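# Open the cream gift box drawer to about 70 percent

## Task

Slide the drawer of the cream gift box out until it extends roughly 0.7 of the box's length, with the box still resting flat on the table and every other object left undisturbed.

## Robot and tools

Robot: two arms. left_arm carries a five-finger left hand and sits on the +y side; right_arm carries a right hand on the -y side. Base positions in the scene frame: left (+0.020, +0.357, +0.036) m, right (+0.015, -0.301, +0.033) m, each rotated only slightly about z. A post stands on the floor behind the arms. Loose objects may occasionally get a brief nudge from outside.

Frames. Scene frame: origin at table-top height midway between the nominal bases, +z up, +x out over the table, +y toward left_arm. Reported hand positions (metres) and quaternions (wxyz) are in each arm's own base frame and may be off by a few centimetres, more at long reach. Offsets in a command are along the current Hand target's own axes. Hand point: 0.15 m out from the wrist face along the fingers, 0.05 m in front of the palm. Its +z runs along straight fingers, +y out of the palm, +x across the palm away from the thumb on the right hand but toward the thumb on the left hand. Straight fingertips reach 0.06-0.07 m past the point along +z; finger centre lines sit 0.06 m behind it along -y. A wrist bracket on the little-finger side can strike things.

A row is 28 numbers, each in [-1, 1], always for both arms: left dx, dy, dz, rx, ry, rz, then left hand little, ring, middle, index, thumb_bend, thumb_turn, force_limit, speed; then the same fourteen for the right arm. The six pose numbers are an offset (not a pose) from that arm's Hand target at the start of the action; 1.0 = 0.6 m or 180 degrees; rx, ry, rz form one rotation vector. All rows of one action count from the same start, but each new action or call starts from the updated Hand target, so repeating an offset keeps moving. Zero pose numbers ask nothing new of an arm. Hand numbers are absolute targets: +1 open/straight, -1 closed; thumb_turn -1 puts the thumb in front of the palm opposite the fingers, +1 beside the palm. force_limit maps -1 to about 0 N and +1 to 10 N at the fingertip (15 N for the two thumb motors). speed rises from nearly 0 at -1 to full at +0.48 and above (full travel 0.49 s); for a soft grip close at -0.94 or lower. To keep a hand unchanged, resend the eight hand numbers of its last executed row; if none has run yet, send hand_measured plus hand_force_limit and hand_speed. Thumb in front, the hand wraps objects about 0.035-0.065 m thick, or a handle down to 0.025 m; thumb tip against index pad can pinch light items. To loosen, send targets more open than hand_measured; to squeeze harder, raise force_limit and send a target more closed than hand_measured.

Tools.
execute_actions(actions, cameras): actions is a list of actions; each action is up to 15 rows, one per 1/30 s step, the last row held to step 15 (0.5 s per action). Images come only if actions is empty or cameras names them.
move(target, speed, blend, blocking, cameras): target is one 28-number row or a list of up to 15 rows, every one an offset from the same starting Hand targets. Straight-line paths, no obstacle avoidance, 10 s cap. speed in m/s, 0.002-2.9, default 0.25 (turns up to twice that in rad/s), one value or one per target. blend in metres rounds corners; 0 stops at each target. blocking=false returns after about 0.5 s while motion continues.
wait(seconds 0-3600): lets time pass with no new command. stop(): brakes a running move. zoom_image(camera, region [x0, y0, x1, y1] pixels, at most 504x504): enlarges part of a recent image. show_instructions(): reference images. finished_scene(scene=1): ends the scene irreversibly.
Cameras: cam_head_left, cam_head_right, cam_high, cam_low, cam_left_wrist, cam_right_wrist, each 672x504; ["all"] for every one.

Results: per arm end_effector_position, end_effector_quat_wxyz, Hand target (last commanded pose after clipping; next offsets start here), joint positions, velocities (may read within noise), torques, motor temperatures; per hand hand_measured, hand_stopped_by (moving, target, force, stalled, fault), hand_load_n (positive means pushed open; near 0 after a lost grip), hand_force_limit, hand_speed. A move adds a move: line: done, off_target, moving, held or fault, plus limits=paced (pose clipped) or limits=held (steps withheld).

Behaviour: orientation commands are clipped to within 32 degrees of the measured orientation each step. Hands often stop short of the Hand target; a new execute_actions call, even all zeros, re-requests it, or send the remaining gap as an offset. A blocked arm keeps pressing; to release, command a target back past the hand point. Joint limits (rad): waist -2.618 to 3.054, shoulder 0 to 3.142, elbow 0 to 3.142 (straight 2.901), wrist pitch and yaw ±1.571, wrist roll ±2.094. Wrist near the first joint axis can make small moves swing the whole arm.

Avoid: knocking anything off the table, drops even of millimetres, releasing moving parts, fast impacts, hard shoves on fixed or heavy items, pressing the two arms or hands together, excess finger force, and arm stops. Motors heat while loaded or stretched: MOTOR HOT appears at 75 °C, a fault folds the arm at 90 °C, and at 100 °C it collapses. Time spent thinking lets a running move continue.

Each tool is called after ">>>" in YAML: its name, and indented under it one key for each argument.

Reference images:

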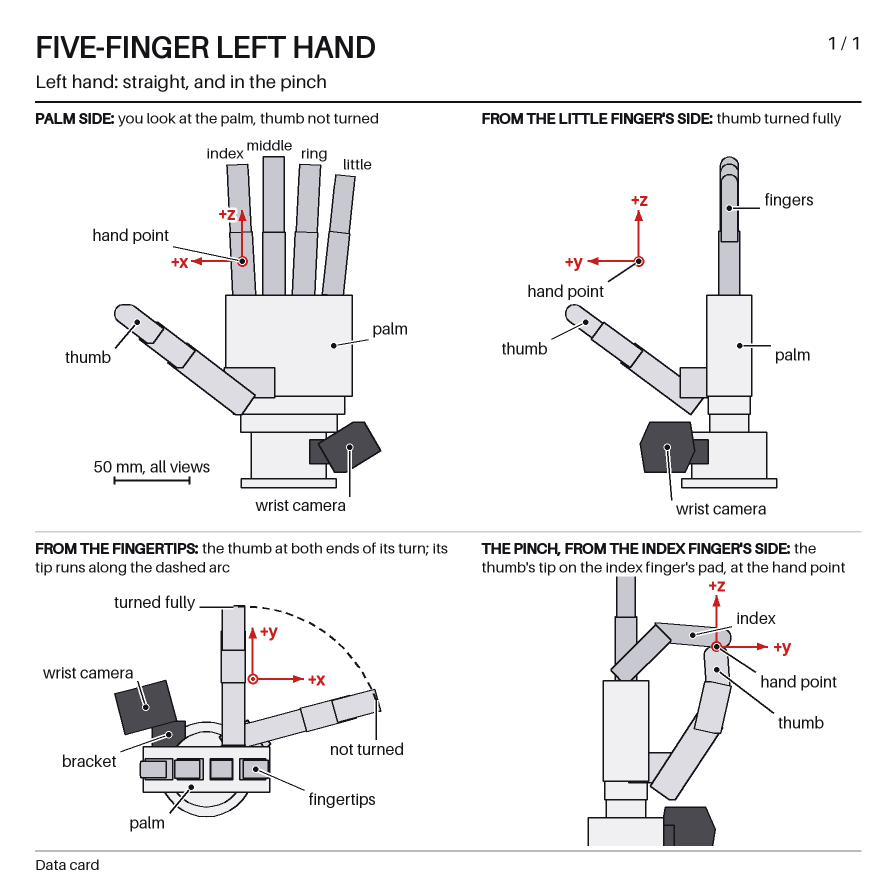

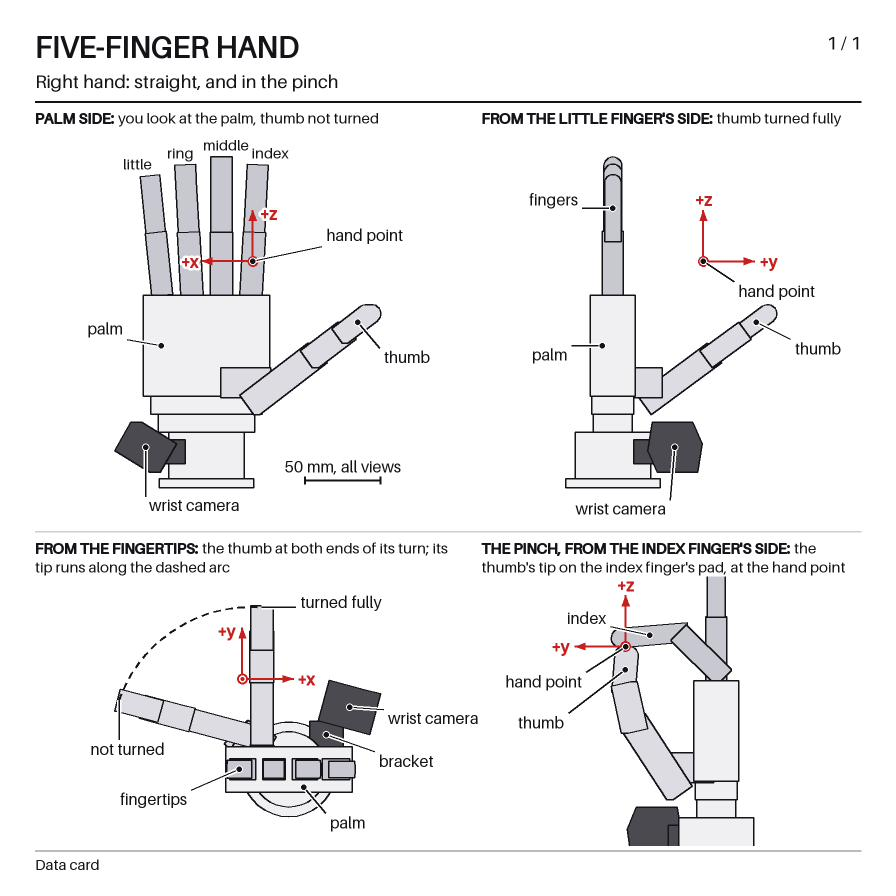

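## Session

>>> execute_actions:
  actions: []
  cameras: ["all"]

Scene clock: 0.00 s.
left_arm: end_effector_position=(-0.0181, -0.4599, +0.1945) hand_measured=(+1.000, +1.000, +1.000, +1.000, +1.000, +1.000) hand_load_n=(+0.0, +0.0, +0.0, +0.0, +0.0, +0.0) hand_stopped_by=(target, target, target, target, target, target) hand_force_limit=0.00 hand_speed=-0.80 end_effector_quat_wxyz=(+0.311, +0.537, +0.493, -0.609) | right_arm: end_effector_position=(+0.1525, -0.1776, +0.1372) hand_measured=(+1.000, +1.000, +1.000, +1.000, +1.000, +1.000) hand_load_n=(+0.0, +0.0, +0.0, +0.0, +0.0, +0.0) hand_stopped_by=(target, target, target, target, target, target) hand_force_limit=0.00 hand_speed=-0.80 end_effector_quat_wxyz=(+0.083, -0.247, +0.959, -0.114)
Joint positions: left_arm=[-1.568 1.372 0.636 0.668 0.357 1.324] | right_arm=[-1.086 1.373 1.252 -1.188 -0.108 -0.007]
Joint velocities: within noise
Joint torques (N m): no reading
Motor temperatures (°C): left_arm=[26 25 28 31 27 23] | right_arm=[24 26 27 35 28 25]
Heat: left arm: 31 °C; right arm: 35 °C.
Hand target: left_arm -0.0185, -0.4602, +0.1969; +0.313, +0.536, +0.491, -0.612 | right_arm +0.1512, -0.1755, +0.1349; +0.081, -0.247, +0.960, -0.107

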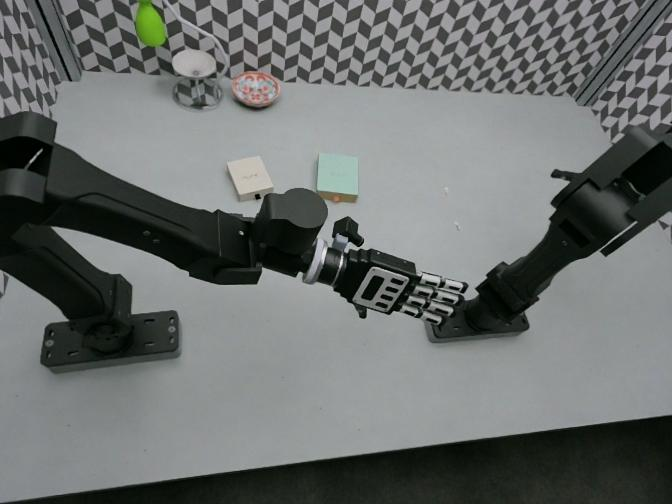

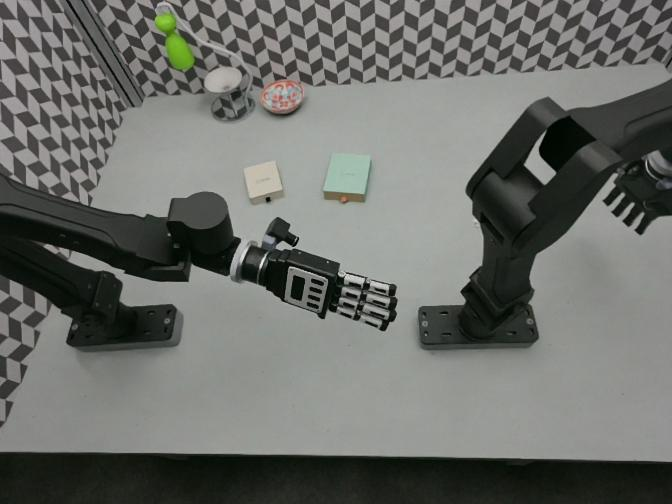

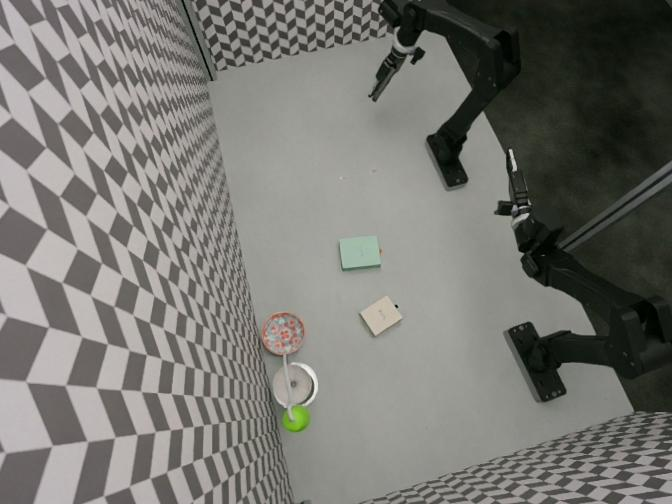

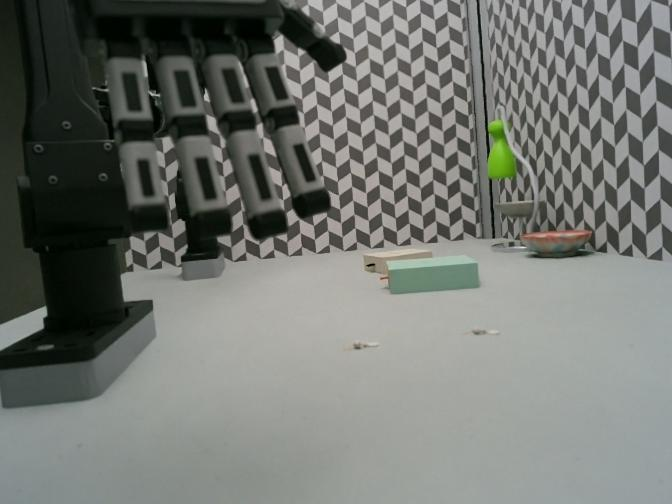

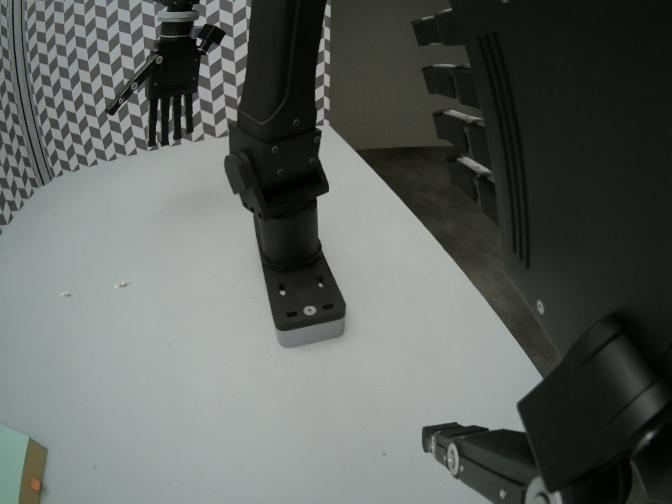

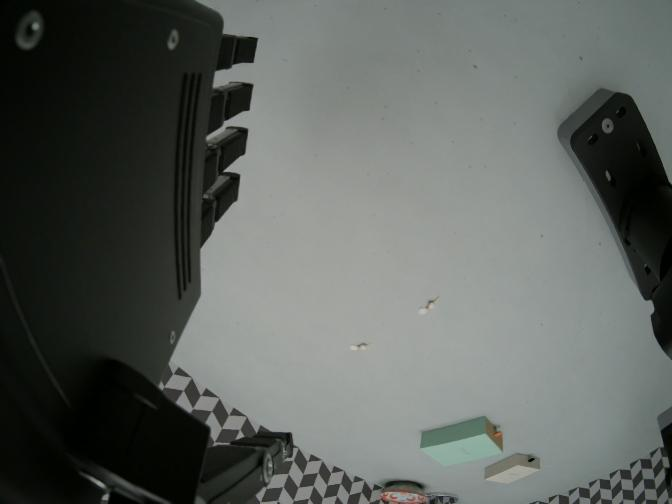

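>>> zoom_image:
  camera: "cam_head_left"
  region: [200, 130, 400, 230]

>>> zoom_image:
  camera: "cam_head_right"
  region: [220, 130, 400, 230]

>>> zoom_image:
  camera: "cam_high"
  region: [300, 210, 450, 350]

>>> zoom_image:
  camera: "cam_low"
  region: [340, 220, 520, 310]

Scaled by 2.520 from the camera's image (finer frame: 960x720).

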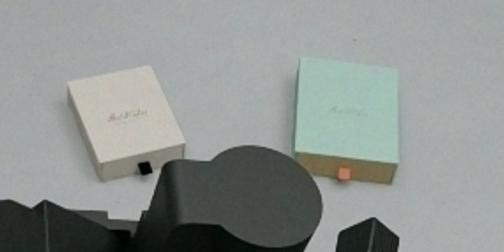

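Scaled by 2.800 from the camera's image (finer frame: 960x720).

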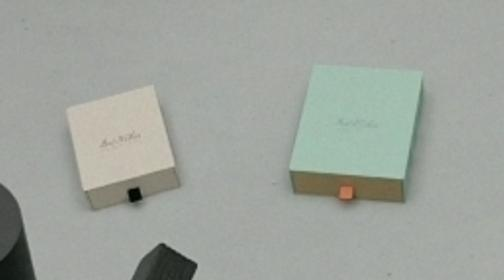

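Scaled by 3.360 from the camera's image (finer frame: 960x720).

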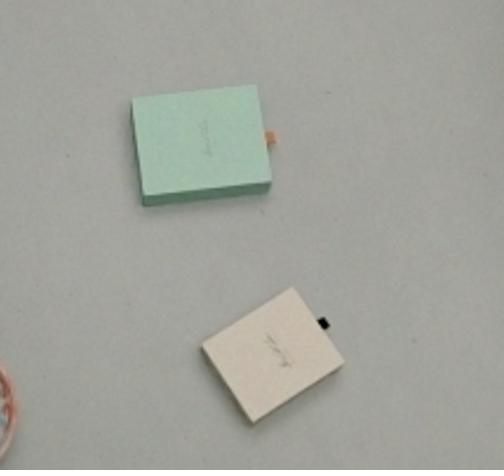

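Scaled by 2.800 from the camera's image (finer frame: 960x720).

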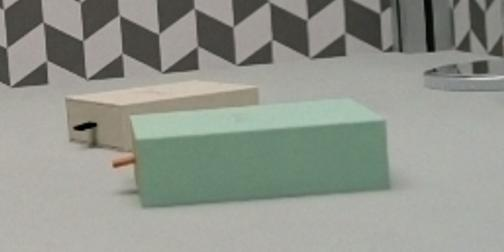

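>>> move:
  target: [-0.0603, 0.187, -0.452, 0, 0, 0, 1, 1, 1, 1, 1, 1, 0, -0.8, 0, 0, 0, 0, 0, 0, 1, 1, 1, 1, 1, 1, 0, -0.8]
  speed: 0.15
  cameras: ["all"]

Scene clock: 85.17 s.
left_arm: end_effector_position=(+0.1889, -0.2494, +0.2107) hand_measured=(+1.000, +1.000, +1.000, +1.000, +1.000, +1.000) hand_load_n=(+0.0, +0.0, +0.0, +0.0, +0.0, +0.0) hand_stopped_by=(target, target, target, target, target, target) hand_force_limit=0.00 hand_speed=-0.80 end_effector_quat_wxyz=(-0.350, -0.492, -0.510, +0.613) | right_arm: end_effector_position=(+0.1525, -0.1776, +0.1372) hand_measured=(+1.000, +1.000, +1.000, +1.000, +1.000, +1.000) hand_load_n=(+0.0, +0.0, +0.0, +0.0, +0.0, +0.0) hand_stopped_by=(target, target, target, target, target, target) hand_force_limit=0.00 hand_speed=-0.80 end_effector_quat_wxyz=(+0.083, -0.247, +0.959, -0.114)
Joint positions: left_arm=[-0.26 1.013 0.514 0.224 1.559 1.563] | right_arm=[-1.086 1.373 1.252 -1.188 -0.108 -0.007]
Joint torques (N m): left_arm=[0.4 -3.04 7.62 0.8 0.36 0.11] | right_arm=[-0.01 -4.33 6.5 0.44 -0.05 -0.03]
Motor temperatures (°C): left_arm=[26 26 30 36 27 23] | right_arm=[24 27 29 34 28 25]
Heat: left arm: 36 °C; right arm: 34 °C.
Hand target: left_arm +0.1863, -0.2480, +0.2173; -0.313, -0.536, -0.491, +0.612 | right_arm +0.1512, -0.1755, +0.1349; +0.081, -0.247, +0.960, -0.107
Off the commanded pose: left_arm 0.007 m, 7 deg | right_arm 0.003 m, 1 deg.
joint sent to its limit (left arm) — joint 5 (wrist yaw), upper limit. The joint targets are off in orientation, not in position.
move: off_target (left_arm)

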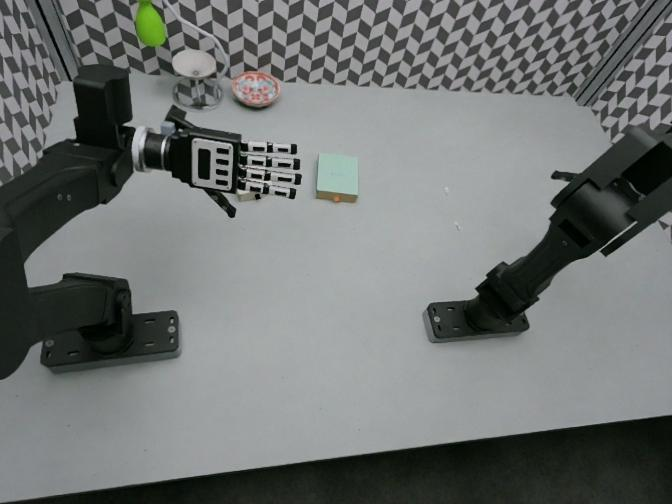

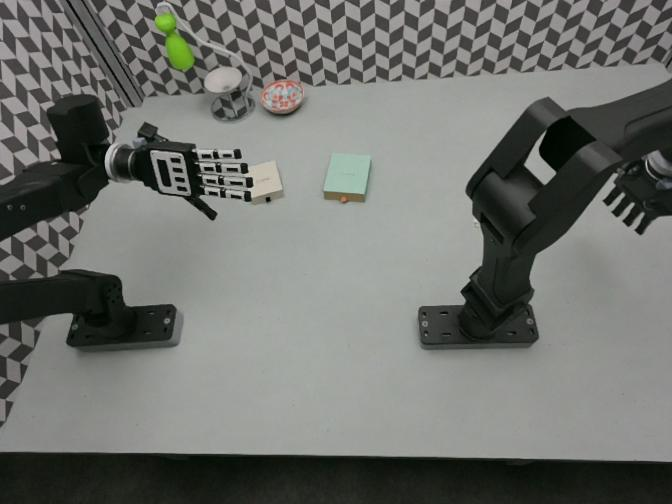

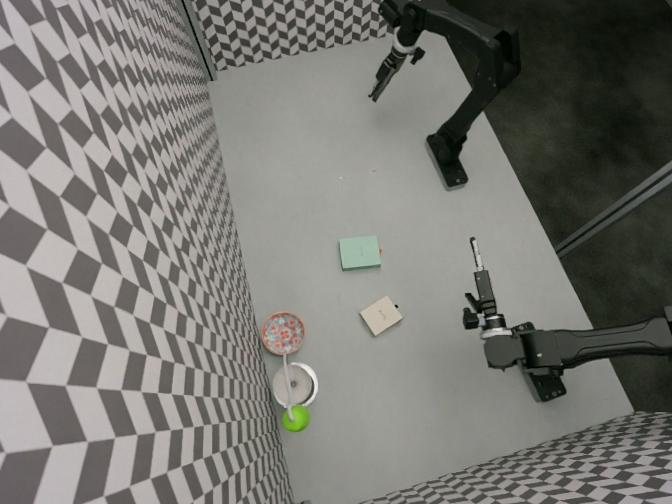

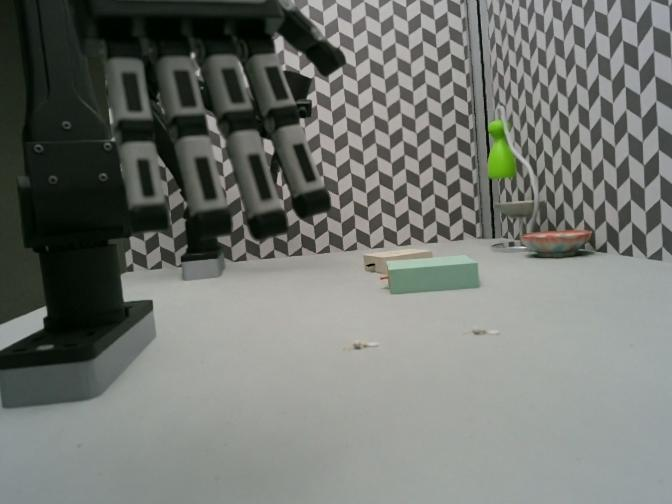

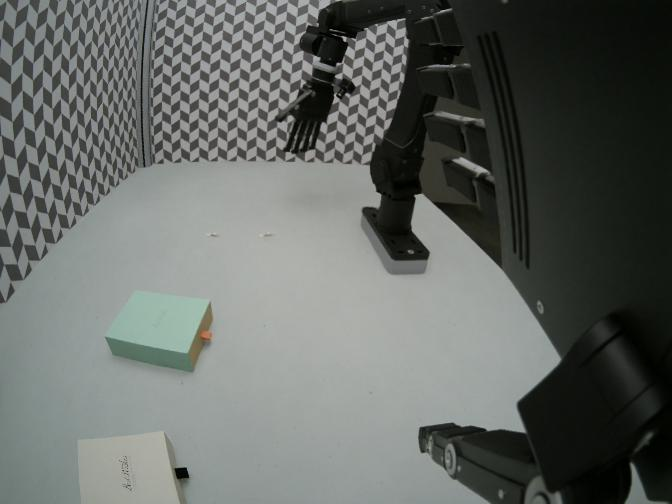

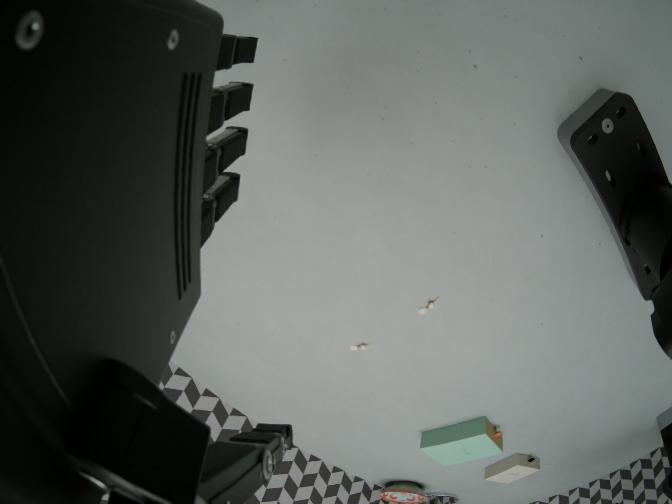

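>>> zoom_image:
  camera: "cam_left_wrist"
  region: [60, 280, 260, 504]

>>> zoom_image:
  camera: "cam_high"
  region: [420, 130, 600, 420]

>>> zoom_image:
  camera: "cam_low"
  region: [350, 235, 450, 295]

Scaled by 2.250 from the camera's image (finer frame: 960x720).

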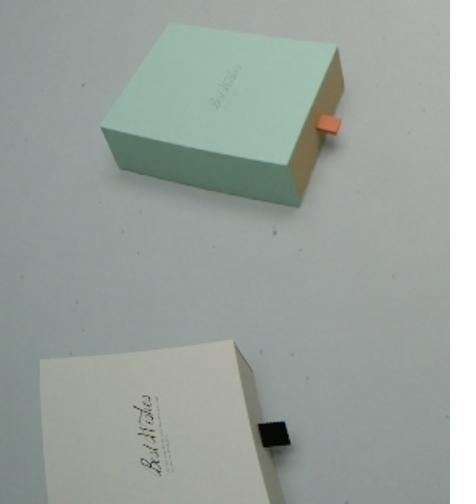

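Scaled by 1.738 from the camera's image (finer frame: 960x720).

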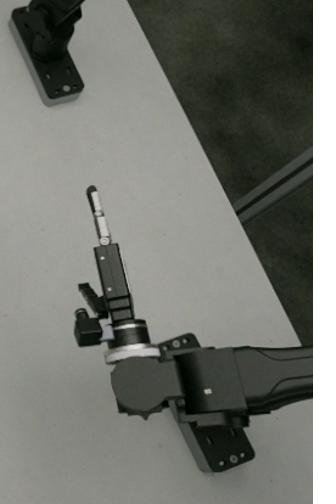

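Scaled by 5.040 from the camera's image (finer frame: 960x720).

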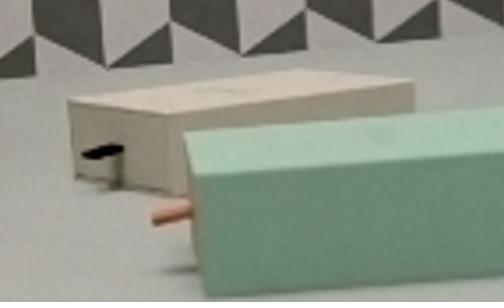

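>>> move:
  target:
    - [0.0763, 0.1175, -0.2867, -0.3625, 0.0329, -0.4705, 1, 1, 1, 1, 1, -1, 0, -0.5, -0.2873, 0.0978, -0.1070, -0.0257, -0.0614, -0.2413, 1, 1, 1, 1, 1, 1, 0, -0.8]
    - [0.0763, 0.1175, -0.2867, -0.3625, 0.0329, -0.4705, 1, 1, 1, 1, 1, -1, 0, -0.5, -0.3390, 0.4355, -0.2220, -0.0537, -0.1281, -0.5040, 1, 1, 1, 1, 1, 1, 0, -0.8]
  speed: 0.2
  blend: [0.03, 0]
  cameras: ["all"]

Scene clock: 466.83 s.
left_arm: end_effector_position=(+0.3027, -0.1061, +0.1658) hand_measured=(+1.000, +1.000, +1.000, +1.000, +1.000, -1.000) hand_load_n=(+0.0, +0.0, +0.0, +0.0, +0.0, +0.0) hand_stopped_by=(target, target, target, target, target, target) hand_force_limit=0.00 hand_speed=-0.50 end_effector_quat_wxyz=(+0.051, -0.108, +0.945, -0.305) | right_arm: end_effector_position=(+0.1807, +0.1698, +0.2208) hand_measured=(+1.000, +1.000, +1.000, +1.000, +1.000, +1.000) hand_load_n=(+0.0, +0.0, +0.0, +0.0, +0.0, +0.0) hand_stopped_by=(target, target, target, target, target, target) hand_force_limit=0.00 hand_speed=-0.80 end_effector_quat_wxyz=(-0.144, +0.872, -0.467, +0.020)
Joint positions: left_arm=[-0.12 1.67 1.625 -1.249 0.573 1.142] | right_arm=[0.544 1.509 1.716 -1.508 -0.112 -0.028]
Joint torques (N m): left_arm=[0.36 -6.82 7.75 0.26 0.29 -0.1] | right_arm=[0.16 -3.82 7.65 0.34 -0.04 0.07]
Motor temperatures (°C): left_arm=[25 26 30 28 26 23] | right_arm=[24 27 29 30 27 25]
Heat: left arm: 30 °C; right arm: 30 °C.
Hand target: left_arm +0.2999, -0.1033, +0.1642; +0.038, -0.119, +0.946, -0.298 | right_arm +0.1798, +0.1701, +0.2198; -0.133, +0.871, -0.473, +0.014
Off the commanded pose: left_arm 0.004 m, 2 deg | right_arm 0.001 m, 2 deg.
move: done

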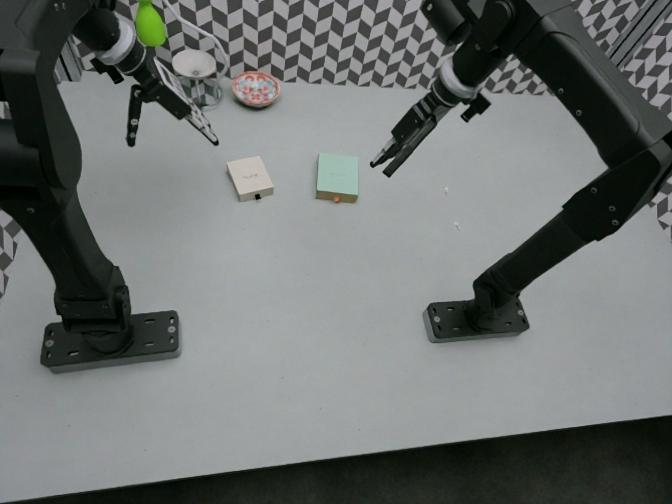

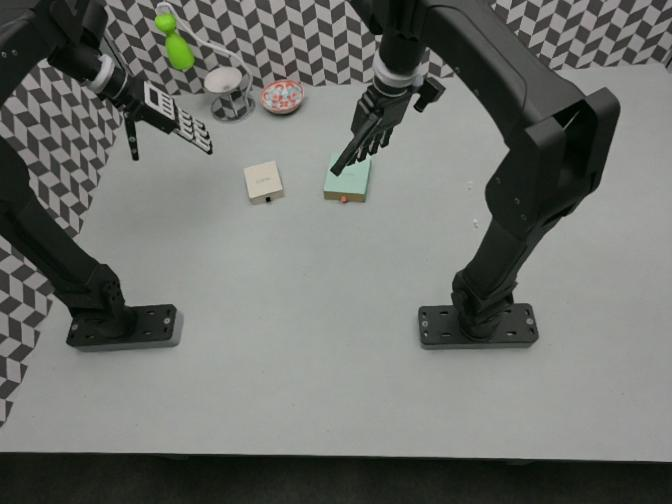

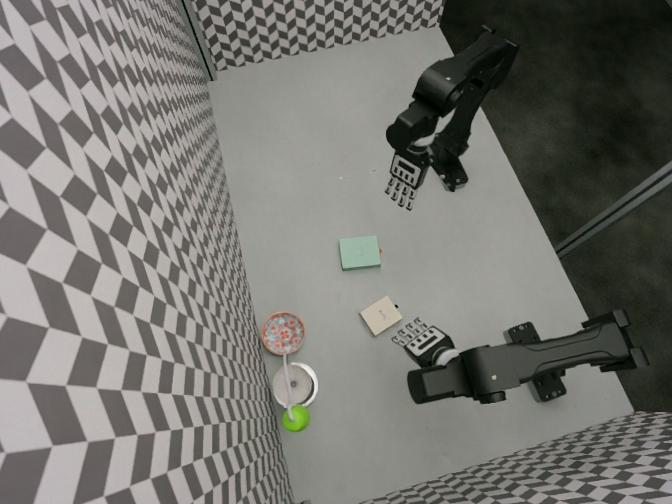

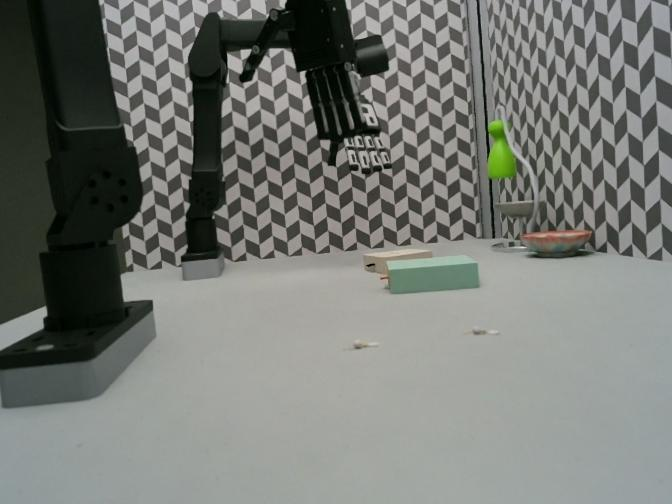

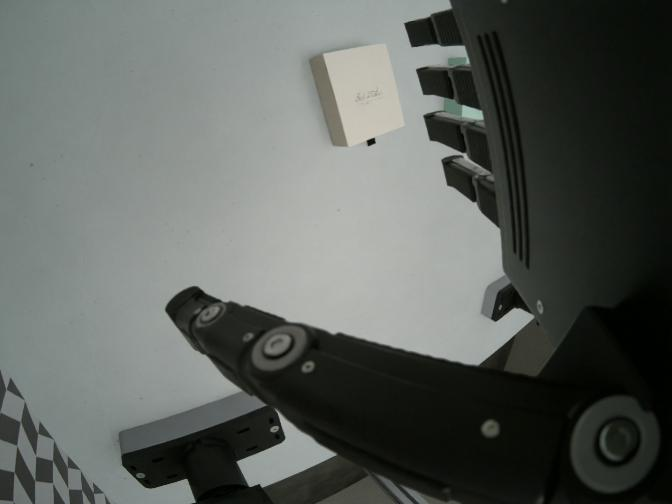

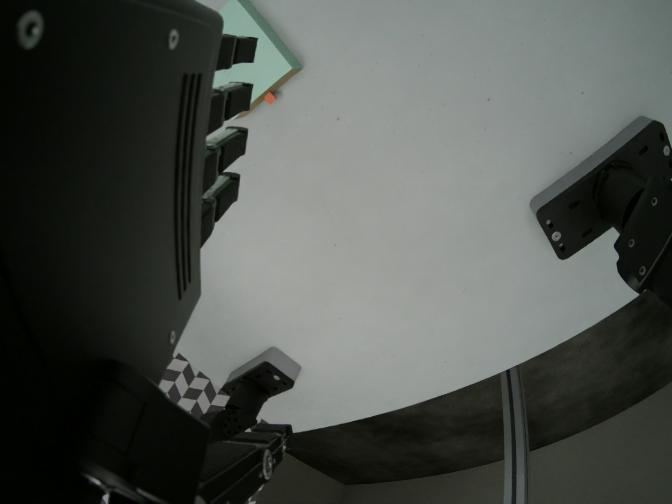

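>>> zoom_image:
  camera: "cam_high"
  region: [340, 220, 480, 400]

>>> zoom_image:
  camera: "cam_left_wrist"
  region: [280, 20, 520, 240]

Scaled by 2.800 from the camera's image (finer frame: 960x720).

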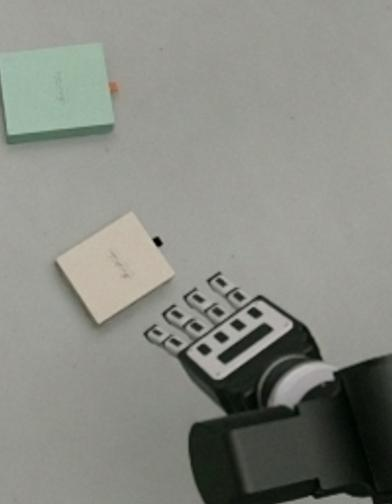

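Scaled by 2.100 from the camera's image (finer frame: 960x720).

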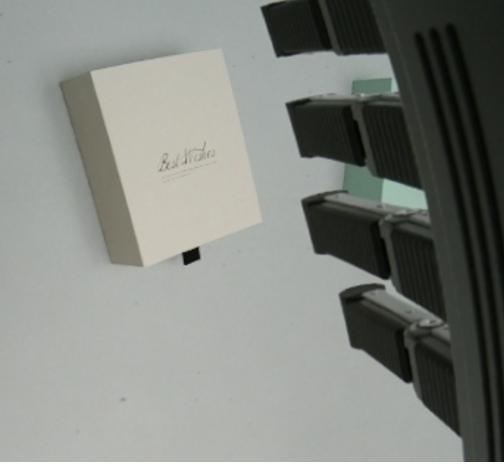

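>>> move:
  target: [0, 0, 0, 0, 0, 0, 1, 1, 1, 1, 1, -1, 0, -0.5, -0.2298, -0.2185, 0.2575, 0.4421, -0.1346, -0.5619, 1, 1, 1, 0.2, 0.3, -0.6, 0, -0.5]
  speed: 0.2
  cameras: ["all"]

Scene clock: 527.30 s.
left_arm: end_effector_position=(+0.3027, -0.1061, +0.1658) hand_measured=(+1.000, +1.000, +1.000, +1.000, +1.000, -1.000) hand_load_n=(+0.0, +0.0, +0.0, +0.0, +0.0, +0.0) hand_stopped_by=(target, target, target, target, target, target) hand_force_limit=0.00 hand_speed=-0.50 end_effector_quat_wxyz=(+0.051, -0.108, +0.945, -0.305) | right_arm: end_effector_position=(+0.2297, +0.3839, +0.1210) hand_measured=(+1.000, +1.000, +1.000, +0.200, +0.300, -0.600) hand_load_n=(+0.0, +0.0, +0.0, +0.0, +0.0, +0.0) hand_stopped_by=(target, target, target, target, target, target) hand_force_limit=0.00 hand_speed=-0.50 end_effector_quat_wxyz=(+0.607, -0.624, -0.444, -0.214)
Joint positions: left_arm=[-0.12 1.67 1.625 -1.249 0.573 1.142] | right_arm=[0.676 1.654 0.835 0.396 -1.14 -1.346]
Joint torques (N m): left_arm=[0.39 -6.78 7.75 0.25 0.3 -0.09] | right_arm=[-0.42 -5.45 8.21 1.24 -0.31 -0.14]
Heat: left arm: 30 °C; right arm: 31 °C.
Hand target: left_arm +0.2999, -0.1033, +0.1642; +0.038, -0.119, +0.946, -0.298 | right_arm +0.2343, +0.3858, +0.1172; +0.607, -0.622, -0.446, -0.214
Off the commanded pose: left_arm 0.004 m, 2 deg | right_arm 0.006 m, 0 deg.
move: done

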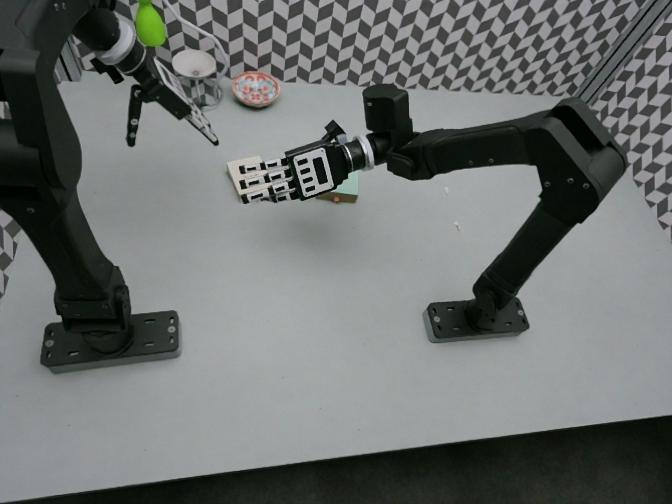

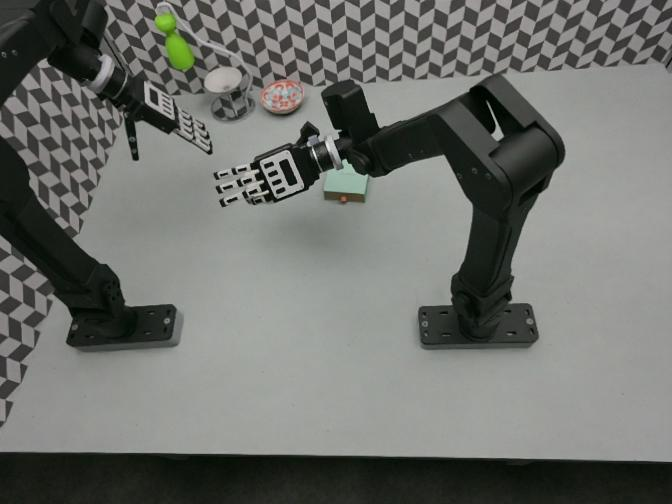

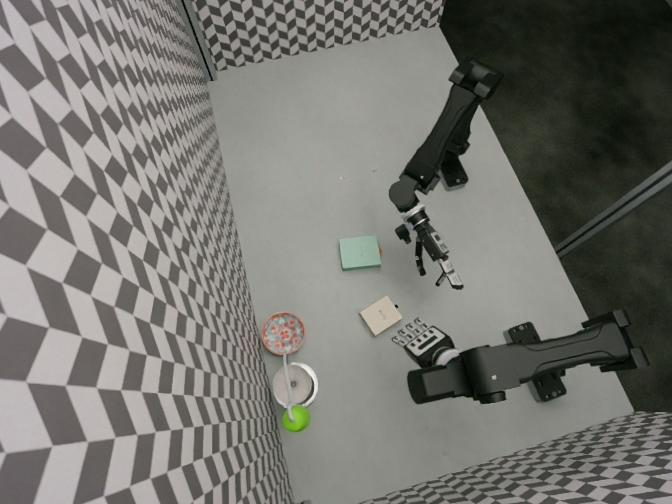

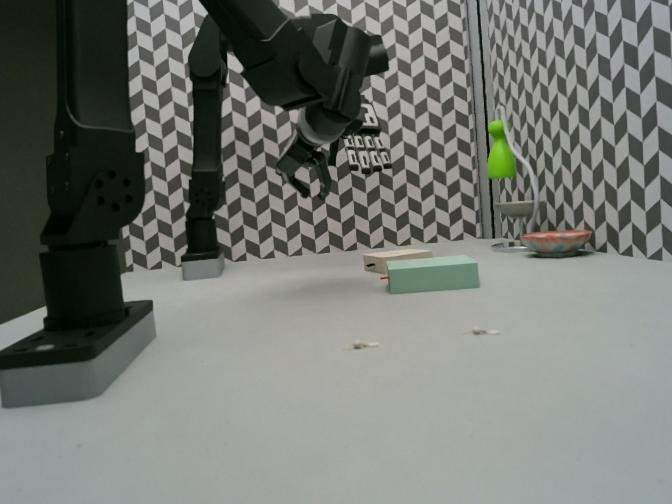

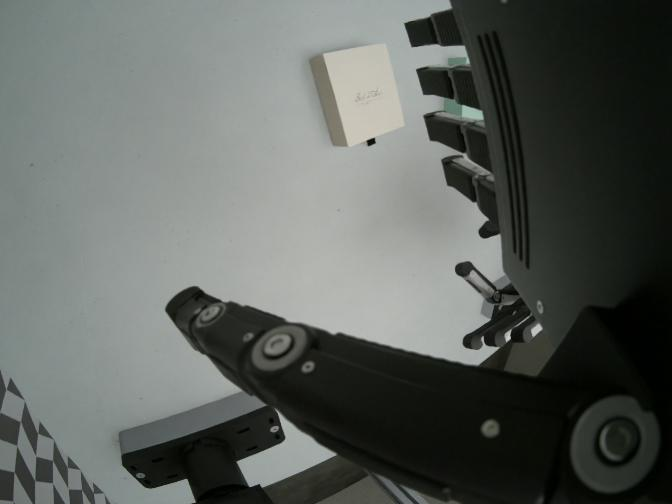

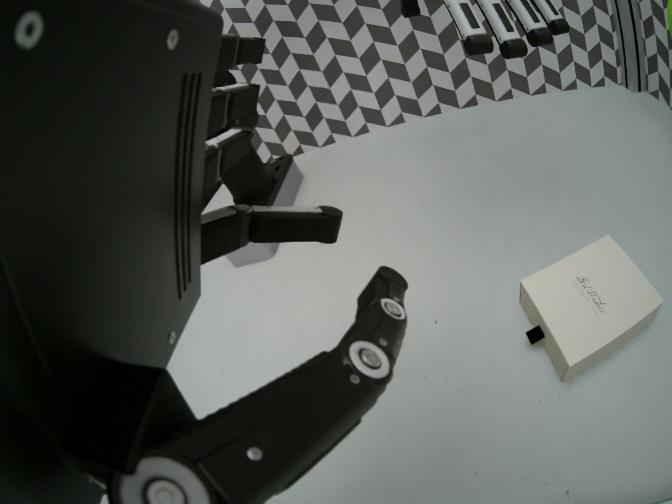

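>>> zoom_image:
  camera: "cam_high"
  region: [350, 220, 490, 350]

>>> zoom_image:
  camera: "cam_right_wrist"
  region: [200, 180, 672, 420]

Scaled by 3.600 from the camera's image (finer frame: 960x720).

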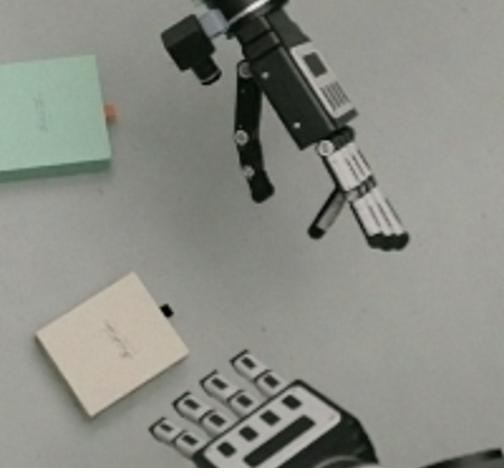

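Scaled by 1.068 from the camera's image (finer frame: 960x720).

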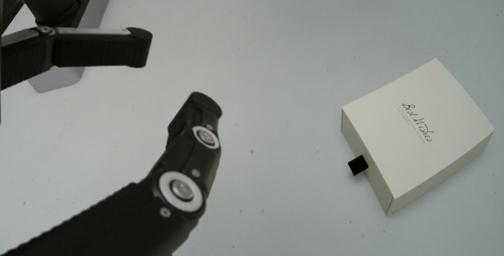

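>>> move:
  target: [0, 0, 0, 0, 0, 0, 1, 1, 1, 1, 1, -1, 0, -0.5, -0.0855, 0.1203, 0.0185, 0, 0, 0, 1, 1, 1, 0.2, 0.3, -0.6, 0, -0.5]
  speed: 0.15
  cameras: ["all"]

Scene clock: 570.63 s.
left_arm: end_effector_position=(+0.3027, -0.1061, +0.1658) hand_measured=(+1.000, +1.000, +1.000, +1.000, +1.000, -1.000) hand_load_n=(+0.0, +0.0, +0.0, +0.0, +0.0, +0.0) hand_stopped_by=(target, target, target, target, target, target) hand_force_limit=0.00 hand_speed=-0.50 end_effector_quat_wxyz=(+0.051, -0.108, +0.945, -0.305) | right_arm: end_effector_position=(+0.2619, +0.3904, +0.0412) hand_measured=(+1.000, +1.000, +1.000, +0.200, +0.300, -0.600) hand_load_n=(+0.0, +0.0, +0.0, +0.0, +0.0, +0.0) hand_stopped_by=(target, target, target, target, target, target) hand_force_limit=0.00 hand_speed=-0.50 end_effector_quat_wxyz=(+0.606, -0.621, -0.447, -0.219)
Joint positions: left_arm=[-0.12 1.67 1.625 -1.249 0.573 1.142] | right_arm=[0.633 1.974 0.845 0.668 -1.178 -1.401]
Joint torques (N m): left_arm=[0.42 -6.8 7.77 0.26 0.29 -0.1] | right_arm=[-0.31 -7.08 6.58 1.2 -0.33 -0.11]
Heat: left arm: 30 °C; right arm: 33 °C.
Hand target: left_arm +0.2999, -0.1033, +0.1642; +0.038, -0.119, +0.946, -0.298 | right_arm +0.2637, +0.3907, +0.0330; +0.607, -0.622, -0.446, -0.214
Off the commanded pose: left_arm 0.004 m, 2 deg | right_arm 0.008 m, 1 deg.
move: done

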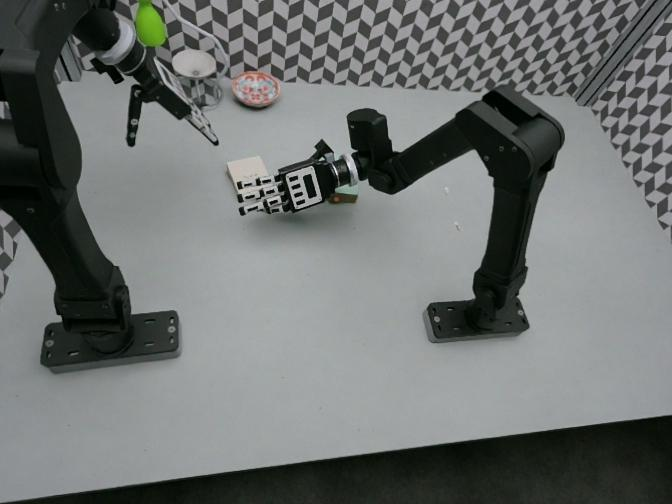

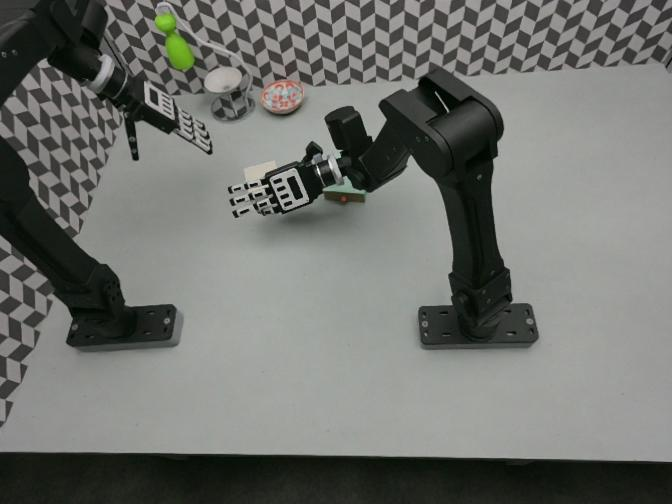

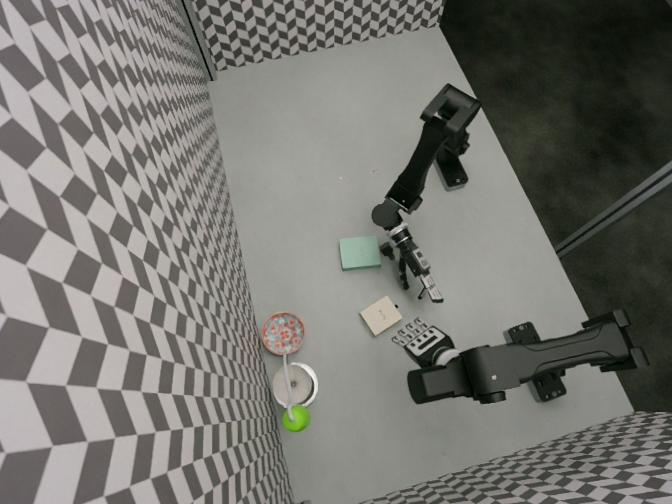

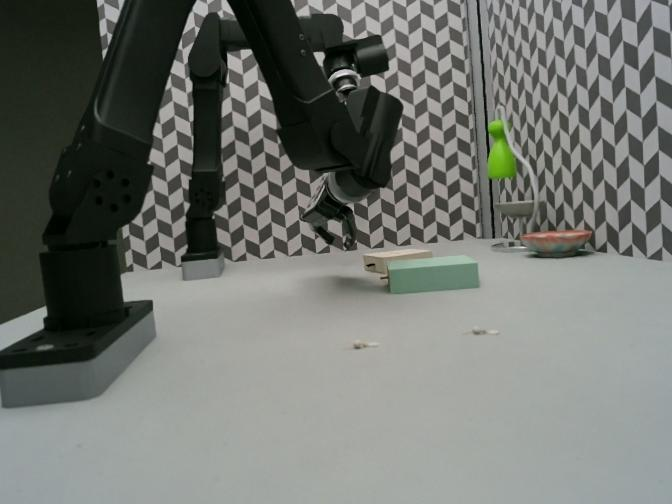

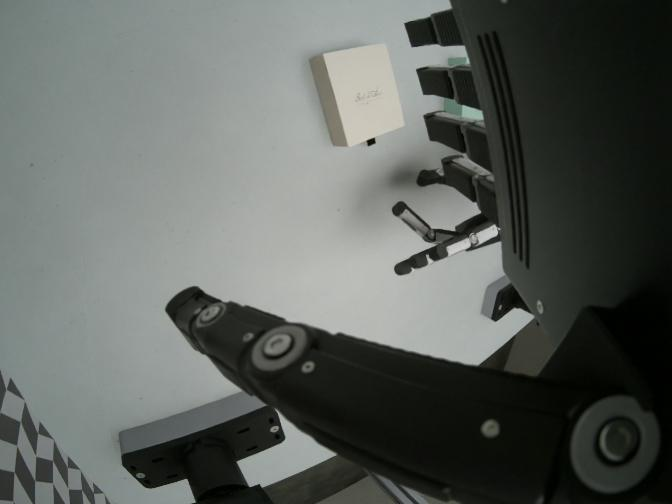

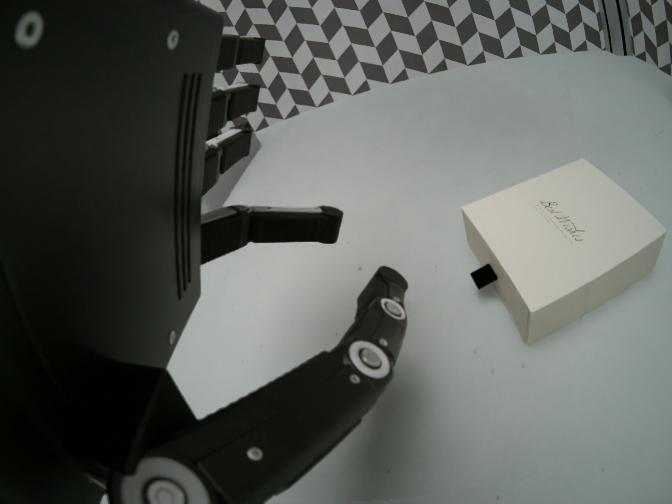

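>>> zoom_image:
  camera: "cam_high"
  region: [350, 230, 470, 350]

>>> zoom_image:
  camera: "cam_low"
  region: [280, 180, 480, 300]

>>> zoom_image:
  camera: "cam_left_wrist"
  region: [280, 30, 520, 300]

Scaled by 4.200 from the camera's image (finer frame: 960x720).

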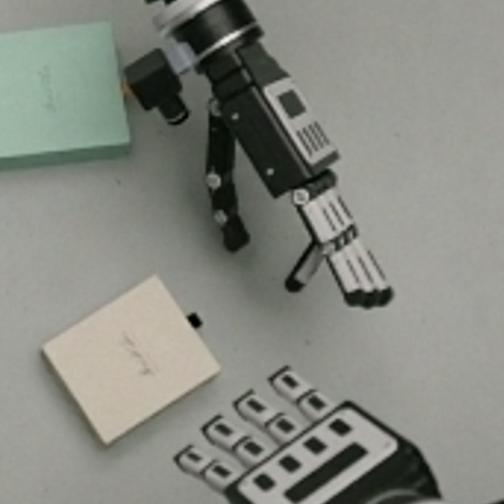

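Scaled by 2.520 from the camera's image (finer frame: 960x720).

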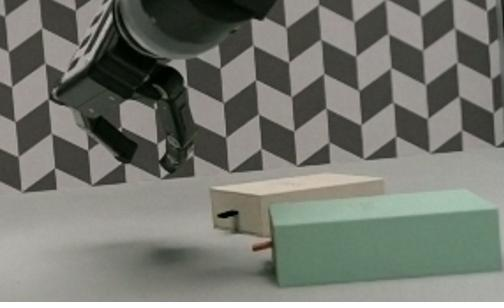

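Scaled by 1.867 from the camera's image (finer frame: 960x720).

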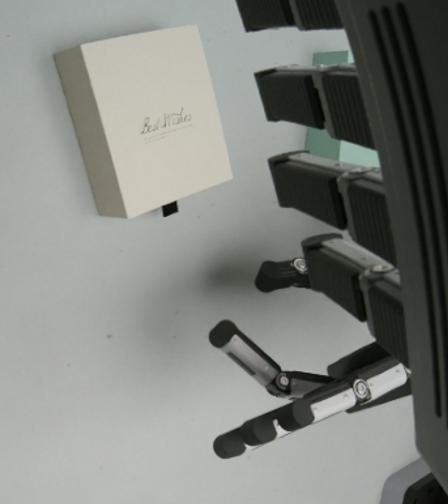

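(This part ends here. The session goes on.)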